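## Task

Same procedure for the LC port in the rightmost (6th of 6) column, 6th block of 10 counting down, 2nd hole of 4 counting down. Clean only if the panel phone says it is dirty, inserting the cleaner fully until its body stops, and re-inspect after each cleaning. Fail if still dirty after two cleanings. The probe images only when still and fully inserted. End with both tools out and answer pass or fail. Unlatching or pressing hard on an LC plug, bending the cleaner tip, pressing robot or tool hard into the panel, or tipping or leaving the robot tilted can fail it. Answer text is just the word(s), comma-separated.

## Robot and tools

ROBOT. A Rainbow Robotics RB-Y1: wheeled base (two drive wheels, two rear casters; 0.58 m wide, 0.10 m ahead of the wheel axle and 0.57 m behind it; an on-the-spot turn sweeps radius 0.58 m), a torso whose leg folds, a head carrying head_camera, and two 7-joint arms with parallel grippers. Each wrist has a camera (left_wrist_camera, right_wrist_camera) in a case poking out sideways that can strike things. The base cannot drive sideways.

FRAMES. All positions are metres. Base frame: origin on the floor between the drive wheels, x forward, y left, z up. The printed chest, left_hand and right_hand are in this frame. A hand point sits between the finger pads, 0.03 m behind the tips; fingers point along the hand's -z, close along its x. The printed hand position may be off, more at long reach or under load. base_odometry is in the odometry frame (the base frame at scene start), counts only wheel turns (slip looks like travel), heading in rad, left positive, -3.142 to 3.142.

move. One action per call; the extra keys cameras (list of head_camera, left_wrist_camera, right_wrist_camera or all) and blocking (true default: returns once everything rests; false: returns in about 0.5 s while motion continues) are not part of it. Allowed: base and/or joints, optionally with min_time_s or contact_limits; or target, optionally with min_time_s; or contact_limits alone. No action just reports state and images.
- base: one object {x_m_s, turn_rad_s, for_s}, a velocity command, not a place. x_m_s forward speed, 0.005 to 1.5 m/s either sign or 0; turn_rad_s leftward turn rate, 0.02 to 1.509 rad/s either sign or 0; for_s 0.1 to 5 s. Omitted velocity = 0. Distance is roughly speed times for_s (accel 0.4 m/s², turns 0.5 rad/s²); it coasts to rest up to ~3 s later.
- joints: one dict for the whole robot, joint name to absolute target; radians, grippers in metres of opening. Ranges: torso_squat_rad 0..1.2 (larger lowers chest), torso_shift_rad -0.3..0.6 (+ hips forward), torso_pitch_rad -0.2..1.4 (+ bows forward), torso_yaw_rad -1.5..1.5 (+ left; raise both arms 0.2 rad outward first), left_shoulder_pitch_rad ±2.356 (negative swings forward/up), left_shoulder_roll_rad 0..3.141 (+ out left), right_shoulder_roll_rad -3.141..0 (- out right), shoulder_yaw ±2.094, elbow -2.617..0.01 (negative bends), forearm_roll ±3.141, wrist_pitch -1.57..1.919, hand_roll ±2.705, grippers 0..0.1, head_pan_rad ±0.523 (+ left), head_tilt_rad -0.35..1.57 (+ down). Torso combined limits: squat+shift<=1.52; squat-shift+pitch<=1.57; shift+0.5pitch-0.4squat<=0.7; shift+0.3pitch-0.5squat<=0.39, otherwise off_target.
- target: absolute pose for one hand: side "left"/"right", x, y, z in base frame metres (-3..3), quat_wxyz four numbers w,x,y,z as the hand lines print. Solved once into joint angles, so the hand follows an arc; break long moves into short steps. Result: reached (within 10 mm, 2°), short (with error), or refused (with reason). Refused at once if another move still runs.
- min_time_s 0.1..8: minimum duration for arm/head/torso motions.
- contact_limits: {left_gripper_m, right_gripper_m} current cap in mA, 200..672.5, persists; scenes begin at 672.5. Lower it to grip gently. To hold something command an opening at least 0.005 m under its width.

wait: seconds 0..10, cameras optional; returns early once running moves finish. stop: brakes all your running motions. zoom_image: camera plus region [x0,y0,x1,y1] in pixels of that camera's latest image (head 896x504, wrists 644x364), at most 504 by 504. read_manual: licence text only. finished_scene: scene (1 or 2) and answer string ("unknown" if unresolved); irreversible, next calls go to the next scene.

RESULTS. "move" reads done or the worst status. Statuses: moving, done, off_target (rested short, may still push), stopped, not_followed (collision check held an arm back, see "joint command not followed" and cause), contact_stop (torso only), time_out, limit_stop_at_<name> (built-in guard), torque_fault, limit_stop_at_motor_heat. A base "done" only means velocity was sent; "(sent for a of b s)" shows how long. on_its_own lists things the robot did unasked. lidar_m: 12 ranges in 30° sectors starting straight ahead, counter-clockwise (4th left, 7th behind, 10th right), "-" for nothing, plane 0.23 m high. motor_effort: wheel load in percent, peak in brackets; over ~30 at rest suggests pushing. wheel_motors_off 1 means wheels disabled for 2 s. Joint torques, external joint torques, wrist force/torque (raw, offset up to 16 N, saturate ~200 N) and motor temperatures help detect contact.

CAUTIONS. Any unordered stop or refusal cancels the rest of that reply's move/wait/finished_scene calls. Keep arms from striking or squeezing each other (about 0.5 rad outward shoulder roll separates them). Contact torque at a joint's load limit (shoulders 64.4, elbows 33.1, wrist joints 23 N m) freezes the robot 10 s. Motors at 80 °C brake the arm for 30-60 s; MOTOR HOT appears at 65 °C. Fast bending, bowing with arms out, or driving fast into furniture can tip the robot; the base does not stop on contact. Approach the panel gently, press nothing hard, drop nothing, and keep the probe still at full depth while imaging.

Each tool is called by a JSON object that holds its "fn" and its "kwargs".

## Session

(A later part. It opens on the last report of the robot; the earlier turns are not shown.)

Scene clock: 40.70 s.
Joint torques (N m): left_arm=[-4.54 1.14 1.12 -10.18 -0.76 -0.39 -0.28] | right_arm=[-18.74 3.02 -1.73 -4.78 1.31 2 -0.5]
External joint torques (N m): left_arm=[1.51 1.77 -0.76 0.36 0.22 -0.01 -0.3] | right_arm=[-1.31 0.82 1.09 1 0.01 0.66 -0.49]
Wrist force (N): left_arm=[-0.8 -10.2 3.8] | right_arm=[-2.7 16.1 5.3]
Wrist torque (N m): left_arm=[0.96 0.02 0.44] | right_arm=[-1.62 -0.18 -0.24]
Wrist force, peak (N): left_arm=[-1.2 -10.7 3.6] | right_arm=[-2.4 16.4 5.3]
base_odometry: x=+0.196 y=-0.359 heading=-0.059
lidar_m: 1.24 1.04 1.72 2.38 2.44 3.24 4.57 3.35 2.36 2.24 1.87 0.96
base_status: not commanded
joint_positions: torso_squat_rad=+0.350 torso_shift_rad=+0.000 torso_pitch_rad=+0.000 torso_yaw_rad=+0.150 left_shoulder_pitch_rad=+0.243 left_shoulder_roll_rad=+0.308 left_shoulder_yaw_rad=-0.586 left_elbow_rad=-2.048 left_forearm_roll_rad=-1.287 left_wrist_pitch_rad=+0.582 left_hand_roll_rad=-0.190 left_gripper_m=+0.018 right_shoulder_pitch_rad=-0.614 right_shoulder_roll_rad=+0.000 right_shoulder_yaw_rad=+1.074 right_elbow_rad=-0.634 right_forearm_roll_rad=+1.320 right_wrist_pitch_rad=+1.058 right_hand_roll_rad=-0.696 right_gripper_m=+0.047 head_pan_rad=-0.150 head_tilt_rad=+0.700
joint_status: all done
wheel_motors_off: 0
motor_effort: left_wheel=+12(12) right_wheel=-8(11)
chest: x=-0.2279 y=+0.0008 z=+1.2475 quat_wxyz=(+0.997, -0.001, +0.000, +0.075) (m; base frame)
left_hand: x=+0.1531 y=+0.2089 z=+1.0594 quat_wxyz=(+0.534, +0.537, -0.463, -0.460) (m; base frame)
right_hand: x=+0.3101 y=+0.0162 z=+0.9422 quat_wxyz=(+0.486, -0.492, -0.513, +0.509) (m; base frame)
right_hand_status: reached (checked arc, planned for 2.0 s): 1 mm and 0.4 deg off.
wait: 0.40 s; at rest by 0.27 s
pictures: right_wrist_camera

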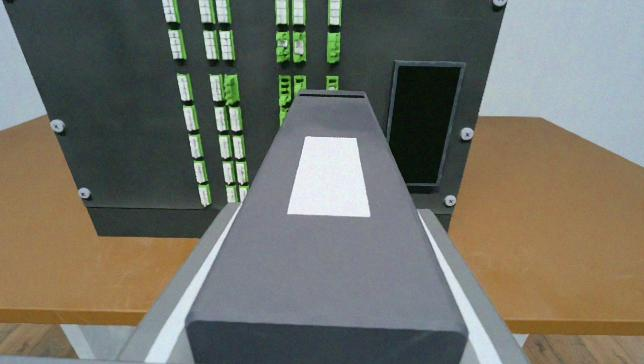

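{"fn": "move", "kwargs": {"target": {"side":"right","x":0.32,"y":0.0175,"z":0.9413,"quat_wxyz":[0.48618,-0.49382,-0.51348,0.50612]}, "min_time_s": 1.5}}

{"fn": "wait", "kwargs": {"seconds": 0.4, "cameras": ["right_wrist_camera"]}}

{"fn": "zoom_image", "kwargs": {"camera": "right_wrist_camera", "region": [305, 60, 365, 105]}}

Scene clock: 43.23 s.
Joint torques (N m): left_arm=[-4.82 1.39 0.94 -10.31 -0.7 -0.25 -0.29] | right_arm=[-19.64 2.14 -1.97 -3.03 1.18 2.19 -0.53]
External joint torques (N m): left_arm=[1.23 2.02 -0.93 0.24 0.28 0.12 -0.3] | right_arm=[-1.26 0.98 1.07 0.66 -0.06 0.74 -0.52]
Wrist force (N): left_arm=[-1.0 -10.2 3.2] | right_arm=[-2.4 16.1 5.3]
Wrist torque (N m): left_arm=[0.94 -0.01 0.45] | right_arm=[-1.59 -0.13 -0.25]
Wrist force, peak (N): left_arm=[-1.2 -10.9 3.5] | right_arm=[-2.2 16.5 5.8]
move: done
base_odometry: x=+0.196 y=-0.359 heading=-0.059
lidar_m: 1.24 1.03 1.72 2.38 2.44 3.24 4.57 3.35 2.36 2.23 1.88 0.96
base_status: not commanded
joint_positions: torso_squat_rad=+0.350 torso_shift_rad=+0.000 torso_pitch_rad=+0.000 torso_yaw_rad=+0.150 left_shoulder_pitch_rad=+0.243 left_shoulder_roll_rad=+0.308 left_shoulder_yaw_rad=-0.586 left_elbow_rad=-2.048 left_forearm_roll_rad=-1.287 left_wrist_pitch_rad=+0.582 left_hand_roll_rad=-0.190 left_gripper_m=+0.018 right_shoulder_pitch_rad=-0.716 right_shoulder_roll_rad=+0.000 right_shoulder_yaw_rad=+1.284 right_elbow_rad=-0.549 right_forearm_roll_rad=+1.101 right_wrist_pitch_rad=+1.089 right_hand_roll_rad=-0.771 right_gripper_m=+0.047 head_pan_rad=-0.150 head_tilt_rad=+0.700
joint_status: all done
wheel_motors_off: 0
motor_effort: left_wheel=+12(12) right_wheel=-9(11)
chest: x=-0.2279 y=+0.0008 z=+1.2475 quat_wxyz=(+0.997, -0.001, +0.000, +0.075) (m; base frame)
left_hand: x=+0.1531 y=+0.2089 z=+1.0594 quat_wxyz=(+0.534, +0.537, -0.463, -0.460) (m; base frame)
right_hand: x=+0.3198 y=+0.0168 z=+0.9415 quat_wxyz=(+0.487, -0.488, -0.512, +0.512) (m; base frame)
right_hand_status: reached (checked arc, planned for 1.5 s): 1 mm and 1.0 deg off.
pictures: none

Scene clock: 43.63 s.
Joint torques (N m): left_arm=[-4.37 1.13 0.74 -10.28 -0.79 -0.28 -0.28] | right_arm=[-19.67 2.22 -2 -2.92 1.21 2.14 -0.5]
External joint torques (N m): left_arm=[1.68 1.75 -1.13 0.27 0.19 0.1 -0.3] | right_arm=[-1.29 1.06 1.04 0.78 -0.03 0.68 -0.49]
Wrist force (N): left_arm=[-1.0 -10.7 3.3] | right_arm=[-2.5 16.5 5.5]
Wrist torque (N m): left_arm=[1.01 0.02 0.45] | right_arm=[-1.64 -0.13 -0.24]
Wrist force, peak (N): left_arm=[-1.0 -10.7 3.6] | right_arm=[-2.5 16.5 5.5]
base_odometry: x=+0.196 y=-0.359 heading=-0.059
lidar_m: 1.25 1.03 1.72 2.39 2.45 3.23 4.57 3.35 2.34 2.24 1.87 0.96
base_status: not commanded
joint_positions: torso_squat_rad=+0.350 torso_shift_rad=+0.000 torso_pitch_rad=+0.000 torso_yaw_rad=+0.150 left_shoulder_pitch_rad=+0.243 left_shoulder_roll_rad=+0.308 left_shoulder_yaw_rad=-0.586 left_elbow_rad=-2.048 left_forearm_roll_rad=-1.287 left_wrist_pitch_rad=+0.582 left_hand_roll_rad=-0.190 left_gripper_m=+0.018 right_shoulder_pitch_rad=-0.716 right_shoulder_roll_rad=+0.000 right_shoulder_yaw_rad=+1.284 right_elbow_rad=-0.549 right_forearm_roll_rad=+1.101 right_wrist_pitch_rad=+1.089 right_hand_roll_rad=-0.771 right_gripper_m=+0.047 head_pan_rad=-0.150 head_tilt_rad=+0.700
joint_status: all done
wheel_motors_off: 0
motor_effort: left_wheel=+12(12) right_wheel=-9(11)
chest: x=-0.2279 y=+0.0008 z=+1.2475 quat_wxyz=(+0.997, -0.001, +0.000, +0.075) (m; base frame)
left_hand: x=+0.1531 y=+0.2089 z=+1.0594 quat_wxyz=(+0.534, +0.537, -0.463, -0.460) (m; base frame)
right_hand: x=+0.3198 y=+0.0168 z=+0.9415 quat_wxyz=(+0.487, -0.488, -0.512, +0.512) (m; base frame)
right_hand_status: reached (checked arc, planned for 1.5 s): 1 mm and 1.0 deg off.
wait: 0.40 s; at rest by 0.27 s
pictures: right_wrist_camera

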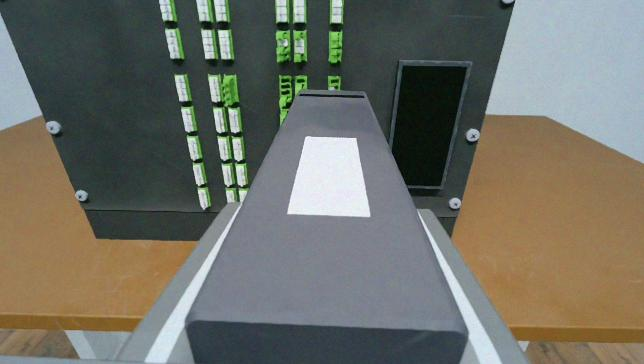

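Scaled by 8.400 from the camera's 644x364 image, which has a finer 920x520 frame.

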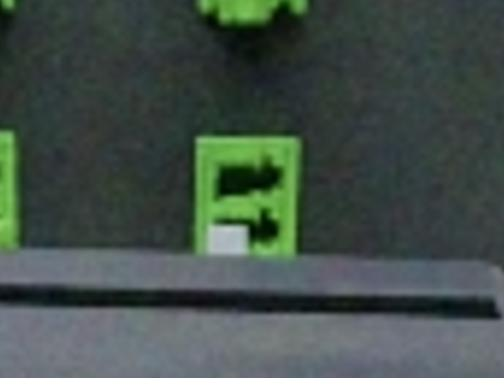

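{"fn": "move", "kwargs": {"target": {"side":"right","x":0.24,"y":0.0,"z":0.9413,"quat_wxyz":[0.48618,-0.49382,-0.51348,0.50612]}, "min_time_s": 1.5}}

{"fn": "move", "kwargs": {"joints": {"torso_yaw_rad":0.27,"head_pan_rad":-0.27}, "min_time_s": 1.5}}

{"fn": "move", "kwargs": {"target": {"side":"right","x":0.29,"y":0.0172,"z":0.9413,"quat_wxyz":[0.48618,-0.49382,-0.51348,0.50612]}, "min_time_s": 2, "cameras": ["head_camera"]}}

{"fn": "move", "kwargs": {"target": {"side":"right","x":0.31,"y":0.0172,"z":0.9413,"quat_wxyz":[0.48618,-0.49382,-0.51348,0.50612]}, "min_time_s": 1}}

{"fn": "wait", "kwargs": {"seconds": 0.4, "cameras": ["right_wrist_camera"]}}

{"fn": "zoom_image", "kwargs": {"camera": "right_wrist_camera", "region": [305, 60, 365, 105]}}

Scene clock: 47.67 s.
Joint torques (N m): left_arm=[-4.58 1.31 0.96 -10.25 -0.77 -0.39 -0.34] | right_arm=[-14.31 1.09 -4.31 -6.01 2.06 1.42 0.05]
External joint torques (N m): left_arm=[1.47 1.94 -0.92 0.3 0.21 -0.01 -0.36] | right_arm=[0.17 -0.66 0.49 -0.17 0.36 0.35 0.05]
Wrist force (N): left_arm=[-1.2 -10.5 3.3] | right_arm=[-2.1 16.5 5.6]
Wrist torque (N m): left_arm=[1.00 -0.04 0.45] | right_arm=[-1.67 -0.12 -0.38]
Wrist force, peak (N): left_arm=[-0.8 -10.8 3.7] | right_arm=[-2.9 16.6 6.0]
move: done
base_odometry: x=+0.196 y=-0.359 heading=-0.059
lidar_m: 1.24 1.04 1.72 2.38 2.45 3.23 4.57 3.35 2.35 2.23 1.87 0.96
base_status: not commanded
joint_positions: torso_squat_rad=+0.350 torso_shift_rad=+0.000 torso_pitch_rad=+0.000 torso_yaw_rad=+0.150 left_shoulder_pitch_rad=+0.243 left_shoulder_roll_rad=+0.308 left_shoulder_yaw_rad=-0.586 left_elbow_rad=-2.048 left_forearm_roll_rad=-1.287 left_wrist_pitch_rad=+0.582 left_hand_roll_rad=-0.190 left_gripper_m=+0.018 right_shoulder_pitch_rad=-0.507 right_shoulder_roll_rad=-0.198 right_shoulder_yaw_rad=+1.342 right_elbow_rad=-1.091 right_forearm_roll_rad=+1.126 right_wrist_pitch_rad=+1.333 right_hand_roll_rad=-0.537 right_gripper_m=+0.047 head_pan_rad=-0.150 head_tilt_rad=+0.700
joint_status: all done
wheel_motors_off: 0
motor_effort: left_wheel=+12(12) right_wheel=-10(11)
chest: x=-0.2279 y=+0.0008 z=+1.2475 quat_wxyz=(+0.997, -0.001, +0.000, +0.075) (m; base frame)
left_hand: x=+0.1531 y=+0.2089 z=+1.0594 quat_wxyz=(+0.534, +0.537, -0.463, -0.460) (m; base frame)
right_hand: x=+0.2399 y=+0.0001 z=+0.9414 quat_wxyz=(+0.486, -0.494, -0.514, +0.506) (m; base frame)
right_hand_status: reached (checked arc, planned for 1.5 s): 0 mm and 0.1 deg off.
pictures: none

Scene clock: 49.47 s.
Joint torques (N m): left_arm=[-4.38 0.82 1.15 -10.36 -0.81 -0.39 -0.27] | right_arm=[-14.32 0.82 -4.62 -6.05 2.12 1.32 0.14]
External joint torques (N m): left_arm=[1.67 1.45 -0.73 0.18 0.17 -0.01 -0.29] | right_arm=[0.15 -0.94 0.18 -0.2 0.42 0.25 0.15]
Wrist force (N): left_arm=[-1.2 -10.5 3.5] | right_arm=[-2.2 16.6 5.4]
Wrist torque (N m): left_arm=[0.99 -0.02 0.42] | right_arm=[-1.70 -0.11 -0.39]
Wrist force, peak (N): left_arm=[-1.3 -10.8 3.4] | right_arm=[-2.3 16.7 5.8]
move: done
base_odometry: x=+0.196 y=-0.359 heading=-0.059
lidar_m: 1.24 1.04 1.71 2.39 2.45 3.23 4.56 3.35 2.36 2.23 1.88 0.97
base_status: not commanded
joint_positions: torso_squat_rad=+0.350 torso_shift_rad=+0.000 torso_pitch_rad=+0.000 torso_yaw_rad=+0.270 left_shoulder_pitch_rad=+0.243 left_shoulder_roll_rad=+0.308 left_shoulder_yaw_rad=-0.586 left_elbow_rad=-2.048 left_forearm_roll_rad=-1.287 left_wrist_pitch_rad=+0.582 left_hand_roll_rad=-0.190 left_gripper_m=+0.018 right_shoulder_pitch_rad=-0.507 right_shoulder_roll_rad=-0.198 right_shoulder_yaw_rad=+1.342 right_elbow_rad=-1.091 right_forearm_roll_rad=+1.126 right_wrist_pitch_rad=+1.333 right_hand_roll_rad=-0.537 right_gripper_m=+0.047 head_pan_rad=-0.270 head_tilt_rad=+0.700
joint_status: all done
wheel_motors_off: 0
motor_effort: left_wheel=+12(13) right_wheel=-9(10)
chest: x=-0.2279 y=+0.0008 z=+1.2475 quat_wxyz=(+0.991, -0.001, +0.000, +0.135) (m; base frame)
left_hand: x=+0.1255 y=+0.2530 z=+1.0594 quat_wxyz=(+0.561, +0.564, -0.430, -0.427) (m; base frame)
right_hand: x=+0.2366 y=+0.0561 z=+0.9413 quat_wxyz=(+0.455, -0.462, -0.542, +0.534) (m; base frame)
pictures: none

Scene clock: 51.80 s.
Joint torques (N m): left_arm=[-4.35 1.31 1.09 -10.51 -0.75 -0.26 -0.31] | right_arm=[-17.82 -1.94 -5.68 -4.2 1.56 1.27 -0.59]
External joint torques (N m): left_arm=[1.7 1.94 -0.79 0.03 0.23 0.12 -0.32] | right_arm=[-1.4 -1.96 -0.98 0.89 -0.06 0.1 -0.58]
Wrist force (N): left_arm=[-0.9 -10.2 3.5] | right_arm=[-2.2 16.3 5.5]
Wrist torque (N m): left_arm=[0.94 0.00 0.45] | right_arm=[-1.66 -0.12 -0.24]
Wrist force, peak (N): left_arm=[-1.1 -10.9 3.5] | right_arm=[-2.4 16.6 5.4]
move: done
base_odometry: x=+0.196 y=-0.359 heading=-0.059
lidar_m: 1.24 1.05 1.71 2.38 2.44 3.23 4.56 3.36 2.36 2.23 1.87 0.96
base_status: not commanded
joint_positions: torso_squat_rad=+0.350 torso_shift_rad=+0.000 torso_pitch_rad=+0.000 torso_yaw_rad=+0.270 left_shoulder_pitch_rad=+0.243 left_shoulder_roll_rad=+0.308 left_shoulder_yaw_rad=-0.586 left_elbow_rad=-2.048 left_forearm_roll_rad=-1.287 left_wrist_pitch_rad=+0.582 left_hand_roll_rad=-0.190 left_gripper_m=+0.018 right_shoulder_pitch_rad=-0.564 right_shoulder_roll_rad=-0.205 right_shoulder_yaw_rad=+1.262 right_elbow_rad=-0.956 right_forearm_roll_rad=+1.064 right_wrist_pitch_rad=+1.293 right_hand_roll_rad=-0.590 right_gripper_m=+0.047 head_pan_rad=-0.270 head_tilt_rad=+0.700
joint_status: all done
wheel_motors_off: 0
motor_effort: left_wheel=+12(12) right_wheel=-8(12)
chest: x=-0.2279 y=+0.0008 z=+1.2475 quat_wxyz=(+0.991, -0.001, +0.000, +0.135) (m; base frame)
left_hand: x=+0.1255 y=+0.2530 z=+1.0594 quat_wxyz=(+0.561, +0.564, -0.430, -0.427) (m; base frame)
right_hand: x=+0.2892 y=+0.0169 z=+0.9416 quat_wxyz=(+0.487, -0.493, -0.513, +0.507) (m; base frame)
right_hand_status: reached (checked arc, planned for 2.0 s): 1 mm and 0.2 deg off.
pictures: head_camera

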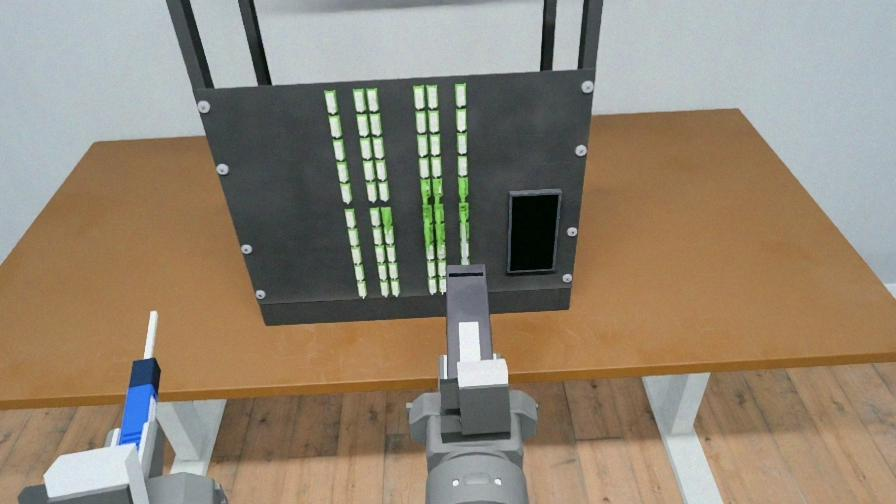

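Scene clock: 53.13 s.
Joint torques (N m): left_arm=[-4.33 1.27 0.86 -10.28 -0.85 -0.3 -0.27] | right_arm=[-18.39 0.57 -5.59 -3.61 1.57 1.6 -0.52]
External joint torques (N m): left_arm=[1.72 1.89 -1.02 0.26 0.12 0.08 -0.29] | right_arm=[-0.98 0.91 -1.21 0.94 0.06 0.34 -0.52]
Wrist force (N): left_arm=[-0.9 -9.8 3.6] | right_arm=[-2.5 16.4 5.7]
Wrist torque (N m): left_arm=[0.91 -0.02 0.45] | right_arm=[-1.65 -0.15 -0.24]
Wrist force, peak (N): left_arm=[-0.9 -10.8 3.5] | right_arm=[-2.0 16.7 5.5]
move: done
base_odometry: x=+0.196 y=-0.359 heading=-0.059
lidar_m: 1.24 1.03 1.71 2.38 2.44 3.24 4.57 3.35 2.36 2.24 1.89 0.95
base_status: not commanded
joint_positions: torso_squat_rad=+0.350 torso_shift_rad=+0.000 torso_pitch_rad=+0.000 torso_yaw_rad=+0.270 left_shoulder_pitch_rad=+0.243 left_shoulder_roll_rad=+0.308 left_shoulder_yaw_rad=-0.586 left_elbow_rad=-2.048 left_forearm_roll_rad=-1.287 left_wrist_pitch_rad=+0.582 left_hand_roll_rad=-0.190 left_gripper_m=+0.018 right_shoulder_pitch_rad=-0.611 right_shoulder_roll_rad=-0.173 right_shoulder_yaw_rad=+1.252 right_elbow_rad=-0.835 right_forearm_roll_rad=+1.057 right_wrist_pitch_rad=+1.237 right_hand_roll_rad=-0.648 right_gripper_m=+0.047 head_pan_rad=-0.270 head_tilt_rad=+0.700
joint_status: all done
wheel_motors_off: 0
motor_effort: left_wheel=+12(12) right_wheel=-8(11)
chest: x=-0.2279 y=+0.0008 z=+1.2475 quat_wxyz=(+0.991, -0.001, +0.000, +0.135) (m; base frame)
left_hand: x=+0.1255 y=+0.2530 z=+1.0594 quat_wxyz=(+0.561, +0.564, -0.430, -0.427) (m; base frame)
right_hand: x=+0.3099 y=+0.0170 z=+0.9413 quat_wxyz=(+0.486, -0.493, -0.513, +0.507) (m; base frame)
right_hand_status: reached (checked arc, planned for 1.0 s): 0 mm and 0.1 deg off.
pictures: none

Scene clock: 53.53 s.
Joint torques (N m): left_arm=[-4.29 1.31 0.89 -10.34 -0.76 -0.34 -0.39] | right_arm=[-18.74 0.36 -5.47 -3.85 1.49 1.48 -0.43]
External joint torques (N m): left_arm=[1.76 1.93 -0.99 0.21 0.21 0.04 -0.41] | right_arm=[-1.33 0.7 -1.09 0.7 -0.03 0.21 -0.42]
Wrist force (N): left_arm=[-1.4 -10.4 3.4] | right_arm=[-2.2 16.5 5.6]
Wrist torque (N m): left_arm=[0.98 -0.04 0.44] | right_arm=[-1.67 -0.11 -0.24]
Wrist force, peak (N): left_arm=[-0.9 -10.6 3.2] | right_arm=[-2.3 16.5 5.5]
base_odometry: x=+0.196 y=-0.359 heading=-0.059
lidar_m: 1.25 1.04 1.71 2.38 2.44 3.24 4.57 3.34 2.36 2.24 1.88 0.95
base_status: not commanded
joint_positions: torso_squat_rad=+0.350 torso_shift_rad=+0.000 torso_pitch_rad=+0.000 torso_yaw_rad=+0.270 left_shoulder_pitch_rad=+0.243 left_shoulder_roll_rad=+0.308 left_shoulder_yaw_rad=-0.586 left_elbow_rad=-2.048 left_forearm_roll_rad=-1.287 left_wrist_pitch_rad=+0.582 left_hand_roll_rad=-0.190 left_gripper_m=+0.018 right_shoulder_pitch_rad=-0.611 right_shoulder_roll_rad=-0.173 right_shoulder_yaw_rad=+1.252 right_elbow_rad=-0.835 right_forearm_roll_rad=+1.057 right_wrist_pitch_rad=+1.237 right_hand_roll_rad=-0.648 right_gripper_m=+0.047 head_pan_rad=-0.270 head_tilt_rad=+0.700
joint_status: all done
wheel_motors_off: 0
motor_effort: left_wheel=+12(12) right_wheel=-9(11)
chest: x=-0.2279 y=+0.0008 z=+1.2475 quat_wxyz=(+0.991, -0.001, +0.000, +0.135) (m; base frame)
left_hand: x=+0.1255 y=+0.2530 z=+1.0594 quat_wxyz=(+0.561, +0.564, -0.430, -0.427) (m; base frame)
right_hand: x=+0.3099 y=+0.0170 z=+0.9413 quat_wxyz=(+0.486, -0.493, -0.513, +0.507) (m; base frame)
right_hand_status: reached (checked arc, planned for 1.0 s): 0 mm and 0.1 deg off.
wait: 0.40 s; at rest by 0.27 s
pictures: right_wrist_camera

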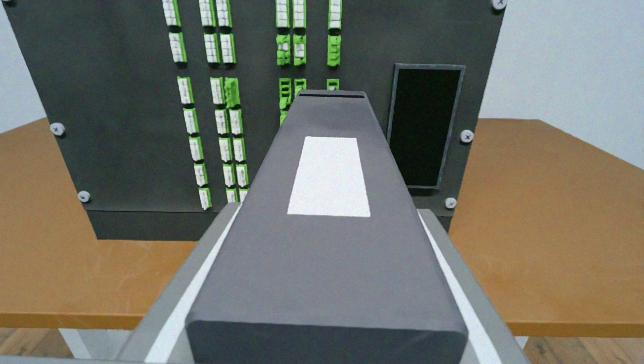

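Scaled by 8.400 from the camera's 644x364 image, which has a finer 920x520 frame.

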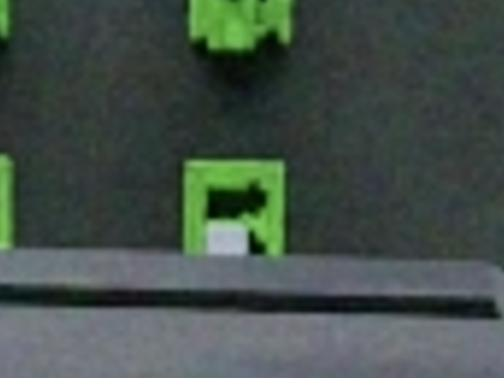

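{"fn": "move", "kwargs": {"target": {"side":"right","x":0.318,"y":0.0173,"z":0.9377,"quat_wxyz":[0.48618,-0.49382,-0.51348,0.50612]}, "min_time_s": 1.2}}

{"fn": "wait", "kwargs": {"seconds": 0.4, "cameras": ["right_wrist_camera"]}}

{"fn": "zoom_image", "kwargs": {"camera": "right_wrist_camera", "region": [305, 60, 365, 105]}}

Scene clock: 55.97 s.
Joint torques (N m): left_arm=[-4.52 1.1 0.86 -10.27 -0.66 -0.34 -0.18] | right_arm=[-18.94 0.46 -4.88 -3.34 1.89 1.59 -0.56]
External joint torques (N m): left_arm=[1.53 1.73 -1.02 0.28 0.32 0.04 -0.2] | right_arm=[-1.19 0.88 -0.8 0.89 0.44 0.26 -0.55]
Wrist force (N): left_arm=[-1.2 -10.3 3.5] | right_arm=[-2.5 16.4 5.6]
Wrist torque (N m): left_arm=[0.96 -0.02 0.44] | right_arm=[-1.69 -0.15 -0.25]
Wrist force, peak (N): left_arm=[-0.7 -10.8 3.8] | right_arm=[-2.6 16.6 5.5]
move: done
base_odometry: x=+0.196 y=-0.359 heading=-0.059
lidar_m: 1.25 1.04 1.72 2.38 2.45 3.24 4.57 3.34 2.36 2.24 1.87 0.96
base_status: not commanded
joint_positions: torso_squat_rad=+0.350 torso_shift_rad=+0.000 torso_pitch_rad=+0.000 torso_yaw_rad=+0.270 left_shoulder_pitch_rad=+0.243 left_shoulder_roll_rad=+0.308 left_shoulder_yaw_rad=-0.586 left_elbow_rad=-2.048 left_forearm_roll_rad=-1.287 left_wrist_pitch_rad=+0.582 left_hand_roll_rad=-0.190 left_gripper_m=+0.018 right_shoulder_pitch_rad=-0.631 right_shoulder_roll_rad=-0.150 right_shoulder_yaw_rad=+1.252 right_elbow_rad=-0.764 right_forearm_roll_rad=+1.058 right_wrist_pitch_rad=+1.208 right_hand_roll_rad=-0.685 right_gripper_m=+0.047 head_pan_rad=-0.270 head_tilt_rad=+0.700
joint_status: all done
wheel_motors_off: 0
motor_effort: left_wheel=+12(13) right_wheel=-10(11)
chest: x=-0.2279 y=+0.0008 z=+1.2475 quat_wxyz=(+0.991, -0.001, +0.000, +0.135) (m; base frame)
left_hand: x=+0.1255 y=+0.2530 z=+1.0594 quat_wxyz=(+0.561, +0.564, -0.430, -0.427) (m; base frame)
right_hand: x=+0.3174 y=+0.0166 z=+0.9381 quat_wxyz=(+0.487, -0.493, -0.512, +0.508) (m; base frame)
right_hand_status: reached (checked arc, planned for 1.2 s): 1 mm and 0.3 deg off.
pictures: none

Scene clock: 56.37 s.
Joint torques (N m): left_arm=[-4.51 1.31 1.13 -10.34 -0.72 -0.25 -0.32] | right_arm=[-19.26 0.39 -5.1 -3.38 1.8 1.52 -0.55]
External joint torques (N m): left_arm=[1.54 1.94 -0.75 0.21 0.26 0.13 -0.33] | right_arm=[-1.5 0.81 -1.01 0.85 0.36 0.2 -0.54]
Wrist force (N): left_arm=[-1.2 -10.2 3.2] | right_arm=[-2.2 16.5 5.4]
Wrist torque (N m): left_arm=[0.94 -0.02 0.45] | right_arm=[-1.67 -0.13 -0.24]
Wrist force, peak (N): left_arm=[-1.6 -10.8 3.1] | right_arm=[-2.4 16.4 5.5]
base_odometry: x=+0.196 y=-0.359 heading=-0.059
lidar_m: 1.24 1.04 1.71 2.38 2.44 3.23 4.57 3.35 2.35 2.24 1.87 0.97
base_status: not commanded
joint_positions: torso_squat_rad=+0.350 torso_shift_rad=+0.000 torso_pitch_rad=+0.000 torso_yaw_rad=+0.270 left_shoulder_pitch_rad=+0.243 left_shoulder_roll_rad=+0.308 left_shoulder_yaw_rad=-0.586 left_elbow_rad=-2.048 left_forearm_roll_rad=-1.287 left_wrist_pitch_rad=+0.582 left_hand_roll_rad=-0.190 left_gripper_m=+0.018 right_shoulder_pitch_rad=-0.631 right_shoulder_roll_rad=-0.150 right_shoulder_yaw_rad=+1.252 right_elbow_rad=-0.764 right_forearm_roll_rad=+1.058 right_wrist_pitch_rad=+1.208 right_hand_roll_rad=-0.685 right_gripper_m=+0.047 head_pan_rad=-0.270 head_tilt_rad=+0.700
joint_status: all done
wheel_motors_off: 0
motor_effort: left_wheel=+12(13) right_wheel=-10(11)
chest: x=-0.2279 y=+0.0008 z=+1.2475 quat_wxyz=(+0.991, -0.001, +0.000, +0.135) (m; base frame)
left_hand: x=+0.1255 y=+0.2530 z=+1.0594 quat_wxyz=(+0.561, +0.564, -0.430, -0.427) (m; base frame)
right_hand: x=+0.3174 y=+0.0166 z=+0.9381 quat_wxyz=(+0.487, -0.493, -0.512, +0.508) (m; base frame)
right_hand_status: reached (checked arc, planned for 1.2 s): 1 mm and 0.3 deg off.
wait: 0.40 s; at rest by 0.27 s
pictures: right_wrist_camera

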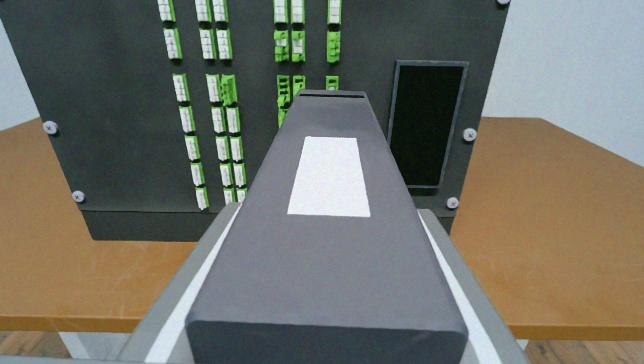

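Scaled by 8.400 from the camera's 644x364 image, which has a finer 920x520 frame.

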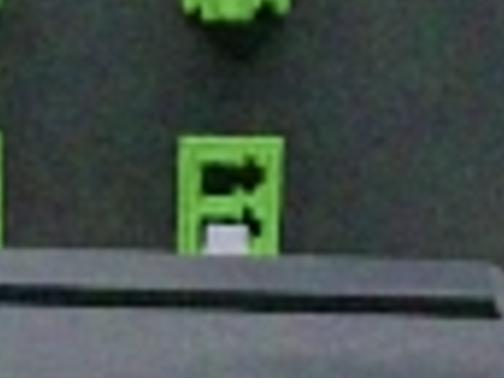

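{"fn": "move", "kwargs": {"target": {"side":"right","x":0.305,"y":0.018,"z":0.9388,"quat_wxyz":[0.48618,-0.49382,-0.51348,0.50612]}, "min_time_s": 1}}

{"fn": "move", "kwargs": {"target": {"side":"right","x":0.324,"y":0.0181,"z":0.9388,"quat_wxyz":[0.48618,-0.49382,-0.51348,0.50612]}, "min_time_s": 1.5}}

{"fn": "wait", "kwargs": {"seconds": 0.4, "cameras": ["right_wrist_camera"]}}

{"fn": "zoom_image", "kwargs": {"camera": "right_wrist_camera", "region": [305, 60, 365, 105]}}

Scene clock: 58.23 s.
Joint torques (N m): left_arm=[-4.18 1.11 1.05 -10.38 -0.75 -0.2 -0.25] | right_arm=[-16.18 -2.11 -3.37 -5.01 1.92 1.97 0.16]
External joint torques (N m): left_arm=[1.87 1.73 -0.83 0.17 0.23 0.18 -0.27] | right_arm=[1.05 -2.02 0.85 -0.5 0.42 0.69 0.17]
Wrist force (N): left_arm=[-1.0 -9.8 3.5] | right_arm=[-2.2 16.1 5.7]
Wrist torque (N m): left_arm=[0.92 0.01 0.42] | right_arm=[-1.62 -0.11 -0.37]
Wrist force, peak (N): left_arm=[-1.2 -10.6 3.6] | right_arm=[-2.4 16.4 5.7]
move: done
base_odometry: x=+0.196 y=-0.359 heading=-0.059
lidar_m: 1.25 1.04 1.73 2.38 2.44 3.24 4.57 3.35 2.36 2.24 1.88 0.97
base_status: not commanded
joint_positions: torso_squat_rad=+0.350 torso_shift_rad=+0.000 torso_pitch_rad=+0.000 torso_yaw_rad=+0.270 left_shoulder_pitch_rad=+0.243 left_shoulder_roll_rad=+0.308 left_shoulder_yaw_rad=-0.586 left_elbow_rad=-2.048 left_forearm_roll_rad=-1.287 left_wrist_pitch_rad=+0.582 left_hand_roll_rad=-0.190 left_gripper_m=+0.018 right_shoulder_pitch_rad=-0.606 right_shoulder_roll_rad=-0.159 right_shoulder_yaw_rad=+1.257 right_elbow_rad=-0.819 right_forearm_roll_rad=+1.065 right_wrist_pitch_rad=+1.246 right_hand_roll_rad=-0.659 right_gripper_m=+0.047 head_pan_rad=-0.270 head_tilt_rad=+0.700
joint_status: all done
wheel_motors_off: 0
motor_effort: left_wheel=+12(13) right_wheel=-9(10)
chest: x=-0.2279 y=+0.0008 z=+1.2475 quat_wxyz=(+0.991, -0.001, +0.000, +0.135) (m; base frame)
left_hand: x=+0.1255 y=+0.2530 z=+1.0594 quat_wxyz=(+0.561, +0.564, -0.430, -0.427) (m; base frame)
right_hand: x=+0.3057 y=+0.0182 z=+0.9386 quat_wxyz=(+0.487, -0.494, -0.514, +0.505) (m; base frame)
right_hand_status: reached (checked arc, planned for 1.0 s): 1 mm and 0.1 deg off.
pictures: none

Scene clock: 60.07 s.
Joint torques (N m): left_arm=[-4.43 1.33 0.97 -10.49 -0.77 -0.22 -0.19] | right_arm=[-19.51 0.59 -5.1 -3 1.35 1.71 -0.65]
External joint torques (N m): left_arm=[1.62 1.95 -0.91 0.06 0.21 0.15 -0.21] | right_arm=[-1.42 1.06 -1.26 0.98 -0.04 0.34 -0.64]
Wrist force (N): left_arm=[-1.0 -10.4 3.5] | right_arm=[-2.5 16.2 5.4]
Wrist torque (N m): left_arm=[0.98 -0.02 0.44] | right_arm=[-1.62 -0.17 -0.25]
Wrist force, peak (N): left_arm=[-1.3 -10.7 3.6] | right_arm=[-2.3 16.6 5.5]
move: done
base_odometry: x=+0.196 y=-0.359 heading=-0.059
lidar_m: 1.24 1.03 1.72 2.39 2.45 3.24 4.57 3.36 2.35 2.23 1.87 0.97
base_status: not commanded
joint_positions: torso_squat_rad=+0.350 torso_shift_rad=+0.000 torso_pitch_rad=+0.000 torso_yaw_rad=+0.270 left_shoulder_pitch_rad=+0.243 left_shoulder_roll_rad=+0.308 left_shoulder_yaw_rad=-0.586 left_elbow_rad=-2.048 left_forearm_roll_rad=-1.287 left_wrist_pitch_rad=+0.582 left_hand_roll_rad=-0.190 left_gripper_m=+0.018 right_shoulder_pitch_rad=-0.651 right_shoulder_roll_rad=-0.130 right_shoulder_yaw_rad=+1.250 right_elbow_rad=-0.707 right_forearm_roll_rad=+1.059 right_wrist_pitch_rad=+1.189 right_hand_roll_rad=-0.712 right_gripper_m=+0.047 head_pan_rad=-0.270 head_tilt_rad=+0.700
joint_status: all done
wheel_motors_off: 0
motor_effort: left_wheel=+12(13) right_wheel=-9(11)
chest: x=-0.2279 y=+0.0008 z=+1.2475 quat_wxyz=(+0.991, -0.001, +0.000, +0.135) (m; base frame)
left_hand: x=+0.1255 y=+0.2530 z=+1.0594 quat_wxyz=(+0.561, +0.564, -0.430, -0.427) (m; base frame)
right_hand: x=+0.3239 y=+0.0178 z=+0.9388 quat_wxyz=(+0.486, -0.493, -0.513, +0.507) (m; base frame)
right_hand_status: reached (checked arc, planned for 1.5 s): 0 mm and 0.1 deg off.
pictures: none

Scene clock: 60.47 s.
Joint torques (N m): left_arm=[-4.65 1.31 0.78 -10.36 -0.76 -0.23 -0.2] | right_arm=[-19.35 0.49 -5.09 -3.15 1.37 1.67 -0.54]
External joint torques (N m): left_arm=[1.4 1.94 -1.1 0.19 0.22 0.14 -0.22] | right_arm=[-1.27 0.96 -1.25 0.84 -0.02 0.3 -0.54]
Wrist force (N): left_arm=[-0.9 -10.2 3.6] | right_arm=[-2.2 16.3 5.4]
Wrist torque (N m): left_arm=[0.94 0.00 0.44] | right_arm=[-1.63 -0.14 -0.26]
Wrist force, peak (N): left_arm=[-1.0 -10.4 3.5] | right_arm=[-2.4 16.4 5.4]
base_odometry: x=+0.196 y=-0.359 heading=-0.059
lidar_m: 1.24 1.02 1.72 2.38 2.45 3.23 4.57 3.34 2.35 2.24 1.87 0.96
base_status: not commanded
joint_positions: torso_squat_rad=+0.350 torso_shift_rad=+0.000 torso_pitch_rad=+0.000 torso_yaw_rad=+0.270 left_shoulder_pitch_rad=+0.243 left_shoulder_roll_rad=+0.308 left_shoulder_yaw_rad=-0.586 left_elbow_rad=-2.048 left_forearm_roll_rad=-1.287 left_wrist_pitch_rad=+0.582 left_hand_roll_rad=-0.190 left_gripper_m=+0.018 right_shoulder_pitch_rad=-0.651 right_shoulder_roll_rad=-0.130 right_shoulder_yaw_rad=+1.250 right_elbow_rad=-0.707 right_forearm_roll_rad=+1.059 right_wrist_pitch_rad=+1.189 right_hand_roll_rad=-0.712 right_gripper_m=+0.047 head_pan_rad=-0.270 head_tilt_rad=+0.700
joint_status: all done
wheel_motors_off: 0
motor_effort: left_wheel=+12(13) right_wheel=-7(11)
chest: x=-0.2279 y=+0.0008 z=+1.2475 quat_wxyz=(+0.991, -0.001, +0.000, +0.135) (m; base frame)
left_hand: x=+0.1255 y=+0.2530 z=+1.0594 quat_wxyz=(+0.561, +0.564, -0.430, -0.427) (m; base frame)
right_hand: x=+0.3239 y=+0.0178 z=+0.9388 quat_wxyz=(+0.486, -0.493, -0.513, +0.507) (m; base frame)
right_hand_status: reached (checked arc, planned for 1.5 s): 0 mm and 0.1 deg off.
wait: 0.40 s; at rest by 0.27 s
pictures: right_wrist_camera

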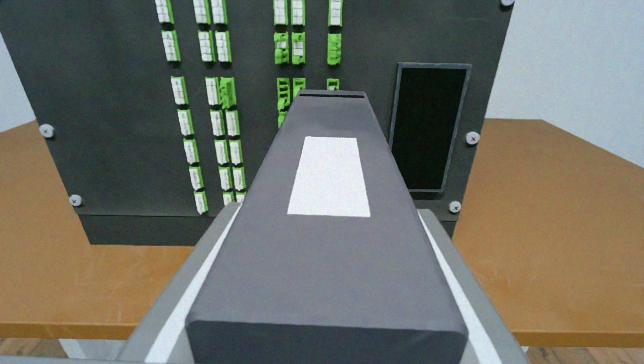

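Scaled by 8.400 from the camera's 644x364 image, which has a finer 920x520 frame.

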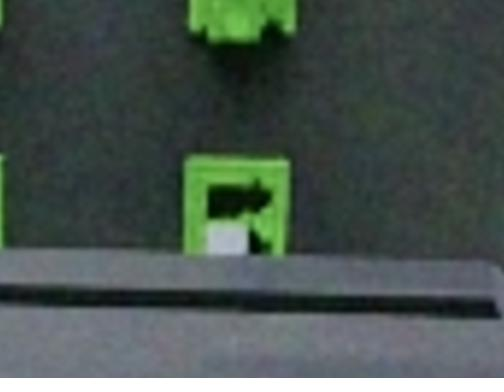

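{"fn": "move", "kwargs": {"target": {"side":"right","x":0.31,"y":0.0182,"z":0.9364,"quat_wxyz":[0.48618,-0.49382,-0.51348,0.50612]}, "min_time_s": 1}}

{"fn": "move", "kwargs": {"target": {"side":"right","x":0.325,"y":0.0183,"z":0.9368,"quat_wxyz":[0.48618,-0.49382,-0.51348,0.50612]}, "min_time_s": 1.5}}

{"fn": "wait", "kwargs": {"seconds": 0.4, "cameras": ["right_wrist_camera"]}}

{"fn": "zoom_image", "kwargs": {"camera": "right_wrist_camera", "region": [305, 60, 365, 105]}}

Scene clock: 62.47 s.
Joint torques (N m): left_arm=[-4.39 1.54 1.11 -10.2 -0.83 -0.33 -0.29] | right_arm=[-16.27 -2.31 -3.66 -4.69 1.81 1.91 0.23]
External joint torques (N m): left_arm=[1.65 2.16 -0.77 0.34 0.15 0.05 -0.3] | right_arm=[1.21 -2.22 0.31 -0.44 0.35 0.59 0.23]
Wrist force (N): left_arm=[-1.1 -10.0 3.4] | right_arm=[-2.3 16.3 5.5]
Wrist torque (N m): left_arm=[0.94 -0.03 0.43] | right_arm=[-1.64 -0.12 -0.37]
Wrist force, peak (N): left_arm=[-1.2 -11.0 3.4] | right_arm=[-2.2 16.6 5.4]
move: done
base_odometry: x=+0.196 y=-0.359 heading=-0.059
lidar_m: 1.24 1.04 1.72 2.38 2.45 3.24 4.57 3.35 2.35 2.24 1.88 0.96
base_status: not commanded
joint_positions: torso_squat_rad=+0.350 torso_shift_rad=+0.000 torso_pitch_rad=+0.000 torso_yaw_rad=+0.270 left_shoulder_pitch_rad=+0.243 left_shoulder_roll_rad=+0.308 left_shoulder_yaw_rad=-0.586 left_elbow_rad=-2.048 left_forearm_roll_rad=-1.287 left_wrist_pitch_rad=+0.582 left_hand_roll_rad=-0.190 left_gripper_m=+0.018 right_shoulder_pitch_rad=-0.621 right_shoulder_roll_rad=-0.138 right_shoulder_yaw_rad=+1.258 right_elbow_rad=-0.759 right_forearm_roll_rad=+1.067 right_wrist_pitch_rad=+1.227 right_hand_roll_rad=-0.691 right_gripper_m=+0.047 head_pan_rad=-0.270 head_tilt_rad=+0.700
joint_status: all done
wheel_motors_off: 0
motor_effort: left_wheel=+12(12) right_wheel=-8(11)
chest: x=-0.2279 y=+0.0008 z=+1.2475 quat_wxyz=(+0.991, -0.001, +0.000, +0.135) (m; base frame)
left_hand: x=+0.1255 y=+0.2530 z=+1.0594 quat_wxyz=(+0.561, +0.564, -0.430, -0.427) (m; base frame)
right_hand: x=+0.3107 y=+0.0185 z=+0.9362 quat_wxyz=(+0.487, -0.494, -0.514, +0.505) (m; base frame)
right_hand_status: reached (checked arc, planned for 1.0 s): 1 mm and 0.1 deg off.
pictures: none

Scene clock: 64.30 s.
Joint torques (N m): left_arm=[-4.4 1.42 1.08 -10.31 -0.75 -0.3 -0.34] | right_arm=[-19.4 0.65 -4.86 -2.95 1.24 1.74 -0.54]
External joint torques (N m): left_arm=[1.65 2.05 -0.8 0.24 0.23 0.08 -0.36] | right_arm=[-1.27 1.05 -1.23 0.87 -0.12 0.34 -0.54]
Wrist force (N): left_arm=[-0.8 -10.5 3.7] | right_arm=[-2.4 16.2 5.2]
Wrist torque (N m): left_arm=[1.00 0.02 0.44] | right_arm=[-1.62 -0.14 -0.25]
Wrist force, peak (N): left_arm=[-1.1 -10.7 3.5] | right_arm=[-2.5 16.6 5.7]
move: done
base_odometry: x=+0.196 y=-0.359 heading=-0.059
lidar_m: 1.25 1.04 1.72 2.38 2.45 3.24 4.58 3.34 2.36 2.24 1.88 0.96
base_status: not commanded
joint_positions: torso_squat_rad=+0.350 torso_shift_rad=+0.000 torso_pitch_rad=+0.000 torso_yaw_rad=+0.270 left_shoulder_pitch_rad=+0.243 left_shoulder_roll_rad=+0.308 left_shoulder_yaw_rad=-0.586 left_elbow_rad=-2.048 left_forearm_roll_rad=-1.287 left_wrist_pitch_rad=+0.582 left_hand_roll_rad=-0.190 left_gripper_m=+0.018 right_shoulder_pitch_rad=-0.657 right_shoulder_roll_rad=-0.114 right_shoulder_yaw_rad=+1.253 right_elbow_rad=-0.669 right_forearm_roll_rad=+1.064 right_wrist_pitch_rad=+1.181 right_hand_roll_rad=-0.733 right_gripper_m=+0.047 head_pan_rad=-0.270 head_tilt_rad=+0.700
joint_status: all done
wheel_motors_off: 0
motor_effort: left_wheel=+12(12) right_wheel=-10(10)
chest: x=-0.2279 y=+0.0008 z=+1.2475 quat_wxyz=(+0.991, -0.001, +0.000, +0.135) (m; base frame)
left_hand: x=+0.1255 y=+0.2530 z=+1.0594 quat_wxyz=(+0.561, +0.564, -0.430, -0.427) (m; base frame)
right_hand: x=+0.3249 y=+0.0181 z=+0.9367 quat_wxyz=(+0.486, -0.494, -0.513, +0.507) (m; base frame)
right_hand_status: reached (checked arc, planned for 1.5 s): 0 mm and 0.1 deg off.
pictures: none

Scene clock: 64.70 s.
Joint torques (N m): left_arm=[-4.44 1.31 1.16 -10.21 -0.69 -0.43 -0.26] | right_arm=[-19.43 0.58 -4.78 -2.86 1.3 1.66 -0.61]
External joint torques (N m): left_arm=[1.61 1.93 -0.72 0.34 0.28 -0.05 -0.28] | right_arm=[-1.3 0.97 -1.15 0.96 -0.06 0.27 -0.61]
Wrist force (N): left_arm=[-1.2 -10.0 3.3] | right_arm=[-2.5 16.4 5.3]
Wrist torque (N m): left_arm=[0.93 -0.01 0.43] | right_arm=[-1.66 -0.15 -0.25]
Wrist force, peak (N): left_arm=[-1.0 -10.8 3.8] | right_arm=[-2.3 16.5 5.2]
base_odometry: x=+0.196 y=-0.359 heading=-0.059
lidar_m: 1.24 1.03 1.72 2.39 2.44 3.23 4.57 3.34 2.36 2.23 1.86 0.96
base_status: not commanded
joint_positions: torso_squat_rad=+0.350 torso_shift_rad=+0.000 torso_pitch_rad=+0.000 torso_yaw_rad=+0.270 left_shoulder_pitch_rad=+0.243 left_shoulder_roll_rad=+0.308 left_shoulder_yaw_rad=-0.586 left_elbow_rad=-2.048 left_forearm_roll_rad=-1.287 left_wrist_pitch_rad=+0.582 left_hand_roll_rad=-0.190 left_gripper_m=+0.018 right_shoulder_pitch_rad=-0.657 right_shoulder_roll_rad=-0.114 right_shoulder_yaw_rad=+1.253 right_elbow_rad=-0.669 right_forearm_roll_rad=+1.064 right_wrist_pitch_rad=+1.181 right_hand_roll_rad=-0.733 right_gripper_m=+0.047 head_pan_rad=-0.270 head_tilt_rad=+0.700
joint_status: all done
wheel_motors_off: 0
motor_effort: left_wheel=+12(12) right_wheel=-8(10)
chest: x=-0.2279 y=+0.0008 z=+1.2475 quat_wxyz=(+0.991, -0.001, +0.000, +0.135) (m; base frame)
left_hand: x=+0.1255 y=+0.2530 z=+1.0594 quat_wxyz=(+0.561, +0.564, -0.430, -0.427) (m; base frame)
right_hand: x=+0.3249 y=+0.0181 z=+0.9367 quat_wxyz=(+0.486, -0.494, -0.513, +0.507) (m; base frame)
right_hand_status: reached (checked arc, planned for 1.5 s): 0 mm and 0.1 deg off.
wait: 0.40 s; at rest by 0.27 s
pictures: right_wrist_camera

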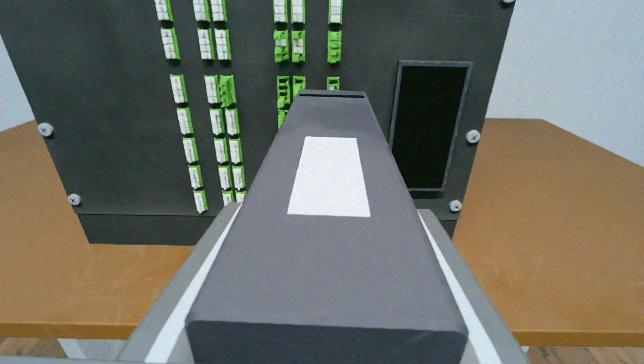

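Scaled by 8.400 from the camera's 644x364 image, which has a finer 920x520 frame.

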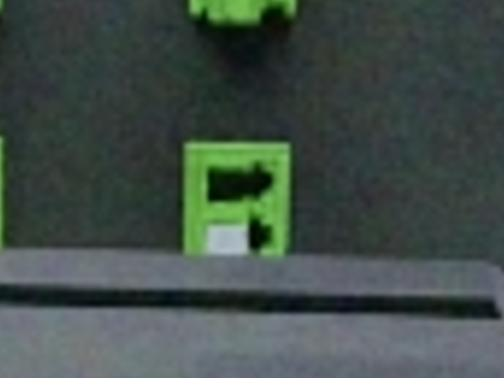

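{"fn": "move", "kwargs": {"target": {"side":"right","x":0.33,"y":0.0183,"z":0.937,"quat_wxyz":[0.48618,-0.49382,-0.51348,0.50612]}, "min_time_s": 0.8}}

{"fn": "wait", "kwargs": {"seconds": 0.4, "cameras": ["right_wrist_camera"]}}

{"fn": "zoom_image", "kwargs": {"camera": "right_wrist_camera", "region": [305, 60, 365, 105]}}

Scene clock: 66.73 s.
Joint torques (N m): left_arm=[-4.31 1.4 0.73 -10.33 -0.72 -0.18 -0.22] | right_arm=[-19.56 0.43 -4.45 -2.8 1.32 1.7 -0.56]
External joint torques (N m): left_arm=[1.74 2.02 -1.15 0.22 0.26 0.2 -0.23] | right_arm=[-1.19 0.91 -0.99 0.85 0 0.28 -0.56]
Wrist force (N): left_arm=[-0.7 -10.4 3.4] | right_arm=[-2.3 16.3 5.2]
Wrist torque (N m): left_arm=[0.97 0.04 0.42] | right_arm=[-1.64 -0.11 -0.26]
Wrist force, peak (N): left_arm=[-1.0 -10.6 3.7] | right_arm=[-2.2 16.7 5.4]
move: done
base_odometry: x=+0.196 y=-0.359 heading=-0.059
lidar_m: 1.24 1.03 1.72 2.39 2.44 3.24 4.57 3.35 2.36 2.24 1.87 0.95
base_status: not commanded
joint_positions: torso_squat_rad=+0.350 torso_shift_rad=+0.000 torso_pitch_rad=+0.000 torso_yaw_rad=+0.270 left_shoulder_pitch_rad=+0.243 left_shoulder_roll_rad=+0.308 left_shoulder_yaw_rad=-0.586 left_elbow_rad=-2.048 left_forearm_roll_rad=-1.287 left_wrist_pitch_rad=+0.582 left_hand_roll_rad=-0.190 left_gripper_m=+0.018 right_shoulder_pitch_rad=-0.670 right_shoulder_roll_rad=-0.102 right_shoulder_yaw_rad=+1.252 right_elbow_rad=-0.631 right_forearm_roll_rad=+1.063 right_wrist_pitch_rad=+1.165 right_hand_roll_rad=-0.751 right_gripper_m=+0.047 head_pan_rad=-0.270 head_tilt_rad=+0.700
joint_status: all done
wheel_motors_off: 0
motor_effort: left_wheel=+12(12) right_wheel=-11(11)
chest: x=-0.2279 y=+0.0008 z=+1.2475 quat_wxyz=(+0.991, -0.001, +0.000, +0.135) (m; base frame)
left_hand: x=+0.1255 y=+0.2530 z=+1.0594 quat_wxyz=(+0.561, +0.564, -0.430, -0.427) (m; base frame)
right_hand: x=+0.3297 y=+0.0179 z=+0.9370 quat_wxyz=(+0.486, -0.493, -0.513, +0.507) (m; base frame)
right_hand_status: reached (checked arc, planned for 0.8 s): 0 mm and 0.1 deg off.
pictures: none

Scene clock: 67.13 s.
Joint torques (N m): left_arm=[-4.71 1.19 0.97 -10.39 -0.68 -0.29 -0.34] | right_arm=[-19.64 0.19 -4.65 -2.96 1.4 1.78 -0.65]
External joint torques (N m): left_arm=[1.34 1.82 -0.9 0.16 0.3 0.09 -0.35] | right_arm=[-1.27 0.67 -1.19 0.68 0.08 0.35 -0.65]
Wrist force (N): left_arm=[-1.2 -10.2 3.3] | right_arm=[-2.1 16.4 5.1]
Wrist torque (N m): left_arm=[1.00 -0.01 0.43] | right_arm=[-1.66 -0.10 -0.25]
Wrist force, peak (N): left_arm=[-1.4 -11.1 3.6] | right_arm=[-2.3 16.5 5.1]
base_odometry: x=+0.196 y=-0.359 heading=-0.059
lidar_m: 1.24 1.04 1.72 2.39 2.44 3.23 4.57 3.34 2.35 2.24 1.88 0.95
base_status: not commanded
joint_positions: torso_squat_rad=+0.350 torso_shift_rad=+0.000 torso_pitch_rad=+0.000 torso_yaw_rad=+0.270 left_shoulder_pitch_rad=+0.243 left_shoulder_roll_rad=+0.308 left_shoulder_yaw_rad=-0.586 left_elbow_rad=-2.048 left_forearm_roll_rad=-1.287 left_wrist_pitch_rad=+0.582 left_hand_roll_rad=-0.190 left_gripper_m=+0.018 right_shoulder_pitch_rad=-0.670 right_shoulder_roll_rad=-0.102 right_shoulder_yaw_rad=+1.252 right_elbow_rad=-0.631 right_forearm_roll_rad=+1.063 right_wrist_pitch_rad=+1.165 right_hand_roll_rad=-0.751 right_gripper_m=+0.047 head_pan_rad=-0.270 head_tilt_rad=+0.700
joint_status: all done
wheel_motors_off: 0
motor_effort: left_wheel=+12(12) right_wheel=-8(11)
chest: x=-0.2279 y=+0.0008 z=+1.2475 quat_wxyz=(+0.991, -0.001, +0.000, +0.135) (m; base frame)
left_hand: x=+0.1255 y=+0.2530 z=+1.0594 quat_wxyz=(+0.561, +0.564, -0.430, -0.427) (m; base frame)
right_hand: x=+0.3297 y=+0.0179 z=+0.9370 quat_wxyz=(+0.486, -0.493, -0.513, +0.507) (m; base frame)
right_hand_status: reached (checked arc, planned for 0.8 s): 0 mm and 0.1 deg off.
wait: 0.40 s; at rest by 0.27 s
pictures: right_wrist_camera

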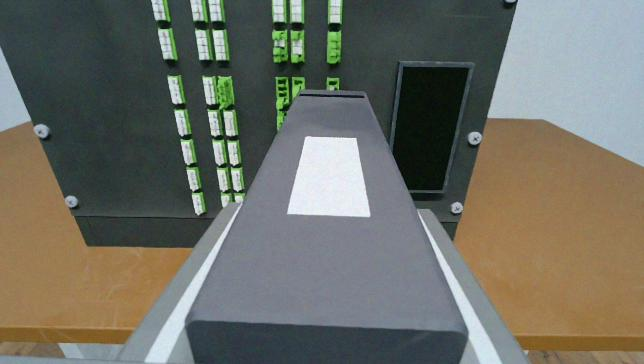

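Scaled by 8.400 from the camera's 644x364 image, which has a finer 920x520 frame.

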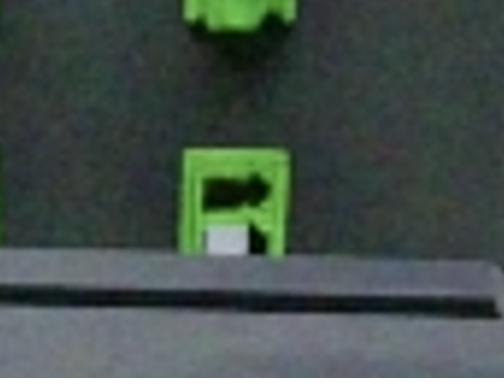

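{"fn": "move", "kwargs": {"target": {"side":"right","x":0.336,"y":0.019,"z":0.9364,"quat_wxyz":[0.48618,-0.49382,-0.51348,0.50612]}, "min_time_s": 0.8}}

{"fn": "wait", "kwargs": {"seconds": 0.4, "cameras": ["right_wrist_camera"]}}

{"fn": "zoom_image", "kwargs": {"camera": "right_wrist_camera", "region": [305, 60, 365, 105]}}

Scene clock: 68.73 s.
Joint torques (N m): left_arm=[-4.56 0.98 0.97 -10.33 -0.75 -0.36 -0.31] | right_arm=[-29.6 -11.26 -7.55 0.49 1.2 1.3 -0.48]
External joint torques (N m): left_arm=[1.5 1.61 -0.91 0.22 0.23 0.01 -0.32] | right_arm=[-11.02 -10.81 -4.4 3.88 -0.07 -0.17 -0.48]
Wrist force (N): left_arm=[-1.0 -10.0 3.9] | right_arm=[-3.4 15.4 46.1]
Wrist torque (N m): left_arm=[0.96 0.02 0.44] | right_arm=[-1.93 0.32 -0.25]
Wrist force, peak (N): left_arm=[-0.9 -10.8 3.7] | right_arm=[-3.7 15.4 46.5]
move: done
base_odometry: x=+0.196 y=-0.359 heading=-0.059
lidar_m: 1.24 1.04 1.72 2.38 2.45 3.23 4.57 3.35 2.36 2.23 1.87 0.97
base_status: not commanded
joint_positions: torso_squat_rad=+0.350 torso_shift_rad=+0.000 torso_pitch_rad=+0.000 torso_yaw_rad=+0.270 left_shoulder_pitch_rad=+0.243 left_shoulder_roll_rad=+0.308 left_shoulder_yaw_rad=-0.586 left_elbow_rad=-2.048 left_forearm_roll_rad=-1.287 left_wrist_pitch_rad=+0.582 left_hand_roll_rad=-0.190 left_gripper_m=+0.018 right_shoulder_pitch_rad=-0.687 right_shoulder_roll_rad=-0.078 right_shoulder_yaw_rad=+1.253 right_elbow_rad=-0.571 right_forearm_roll_rad=+1.064 right_wrist_pitch_rad=+1.140 right_hand_roll_rad=-0.781 right_gripper_m=+0.047 head_pan_rad=-0.270 head_tilt_rad=+0.700
joint_status: all done
wheel_motors_off: 0
motor_effort: left_wheel=+18(19) right_wheel=-4(10)
chest: x=-0.2284 y=+0.0008 z=+1.2475 quat_wxyz=(+0.991, -0.001, +0.000, +0.135) (m; base frame)
left_hand: x=+0.1250 y=+0.2530 z=+1.0596 quat_wxyz=(+0.560, +0.564, -0.430, -0.427) (m; base frame)
right_hand: x=+0.3334 y=+0.0199 z=+0.9356 quat_wxyz=(+0.487, -0.491, -0.513, +0.508) (m; base frame)
right_hand_status: reached (checked arc, planned for 0.8 s): 3 mm and 0.4 deg off.
pictures: none

Scene clock: 69.13 s.
Joint torques (N m): left_arm=[-4.37 1.13 0.73 -10.35 -0.81 -0.28 -0.18] | right_arm=[-29.89 -11.21 -7.81 0.83 1.32 1.21 -0.53]
External joint torques (N m): left_arm=[1.7 1.76 -1.15 0.2 0.16 0.1 -0.19] | right_arm=[-11.31 -10.76 -4.66 4.22 0.05 -0.25 -0.52]
Wrist force (N): left_arm=[-0.9 -10.2 3.7] | right_arm=[-3.3 15.3 46.1]
Wrist torque (N m): left_arm=[0.94 0.03 0.44] | right_arm=[-1.92 0.31 -0.25]
Wrist force, peak (N): left_arm=[-0.9 -10.8 3.2] | right_arm=[-3.5 15.5 46.6]
base_odometry: x=+0.196 y=-0.359 heading=-0.059
lidar_m: 1.24 1.03 1.71 2.39 2.44 3.23 4.57 3.35 2.36 2.24 1.87 0.96
base_status: not commanded
joint_positions: torso_squat_rad=+0.350 torso_shift_rad=+0.000 torso_pitch_rad=+0.000 torso_yaw_rad=+0.270 left_shoulder_pitch_rad=+0.243 left_shoulder_roll_rad=+0.308 left_shoulder_yaw_rad=-0.586 left_elbow_rad=-2.048 left_forearm_roll_rad=-1.287 left_wrist_pitch_rad=+0.582 left_hand_roll_rad=-0.190 left_gripper_m=+0.018 right_shoulder_pitch_rad=-0.687 right_shoulder_roll_rad=-0.078 right_shoulder_yaw_rad=+1.253 right_elbow_rad=-0.571 right_forearm_roll_rad=+1.064 right_wrist_pitch_rad=+1.140 right_hand_roll_rad=-0.781 right_gripper_m=+0.047 head_pan_rad=-0.270 head_tilt_rad=+0.700
joint_status: all done
wheel_motors_off: 0
motor_effort: left_wheel=+19(19) right_wheel=-5(10)
chest: x=-0.2284 y=+0.0008 z=+1.2475 quat_wxyz=(+0.991, -0.001, +0.000, +0.135) (m; base frame)
left_hand: x=+0.1250 y=+0.2530 z=+1.0596 quat_wxyz=(+0.560, +0.564, -0.430, -0.427) (m; base frame)
right_hand: x=+0.3334 y=+0.0199 z=+0.9356 quat_wxyz=(+0.487, -0.491, -0.513, +0.508) (m; base frame)
right_hand_status: reached (checked arc, planned for 0.8 s): 3 mm and 0.4 deg off.
wait: 0.40 s; at rest by 0.27 s
pictures: right_wrist_camera

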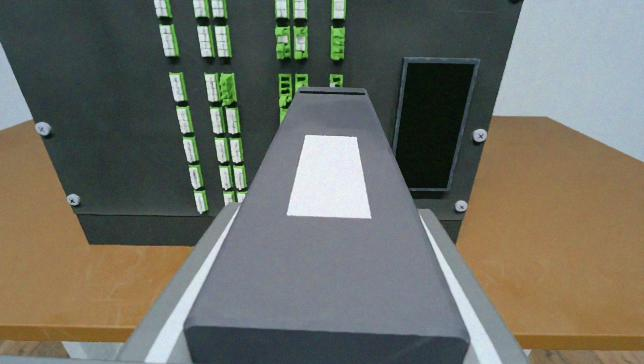

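Scaled by 8.400 from the camera's 644x364 image, which has a finer 920x520 frame.

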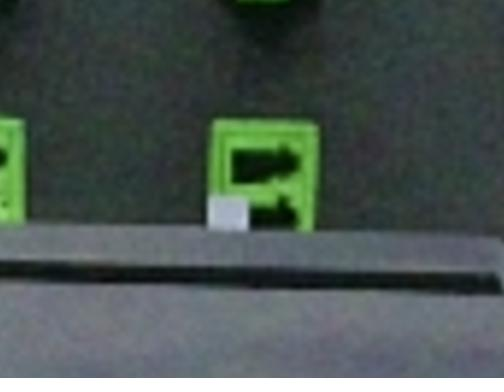

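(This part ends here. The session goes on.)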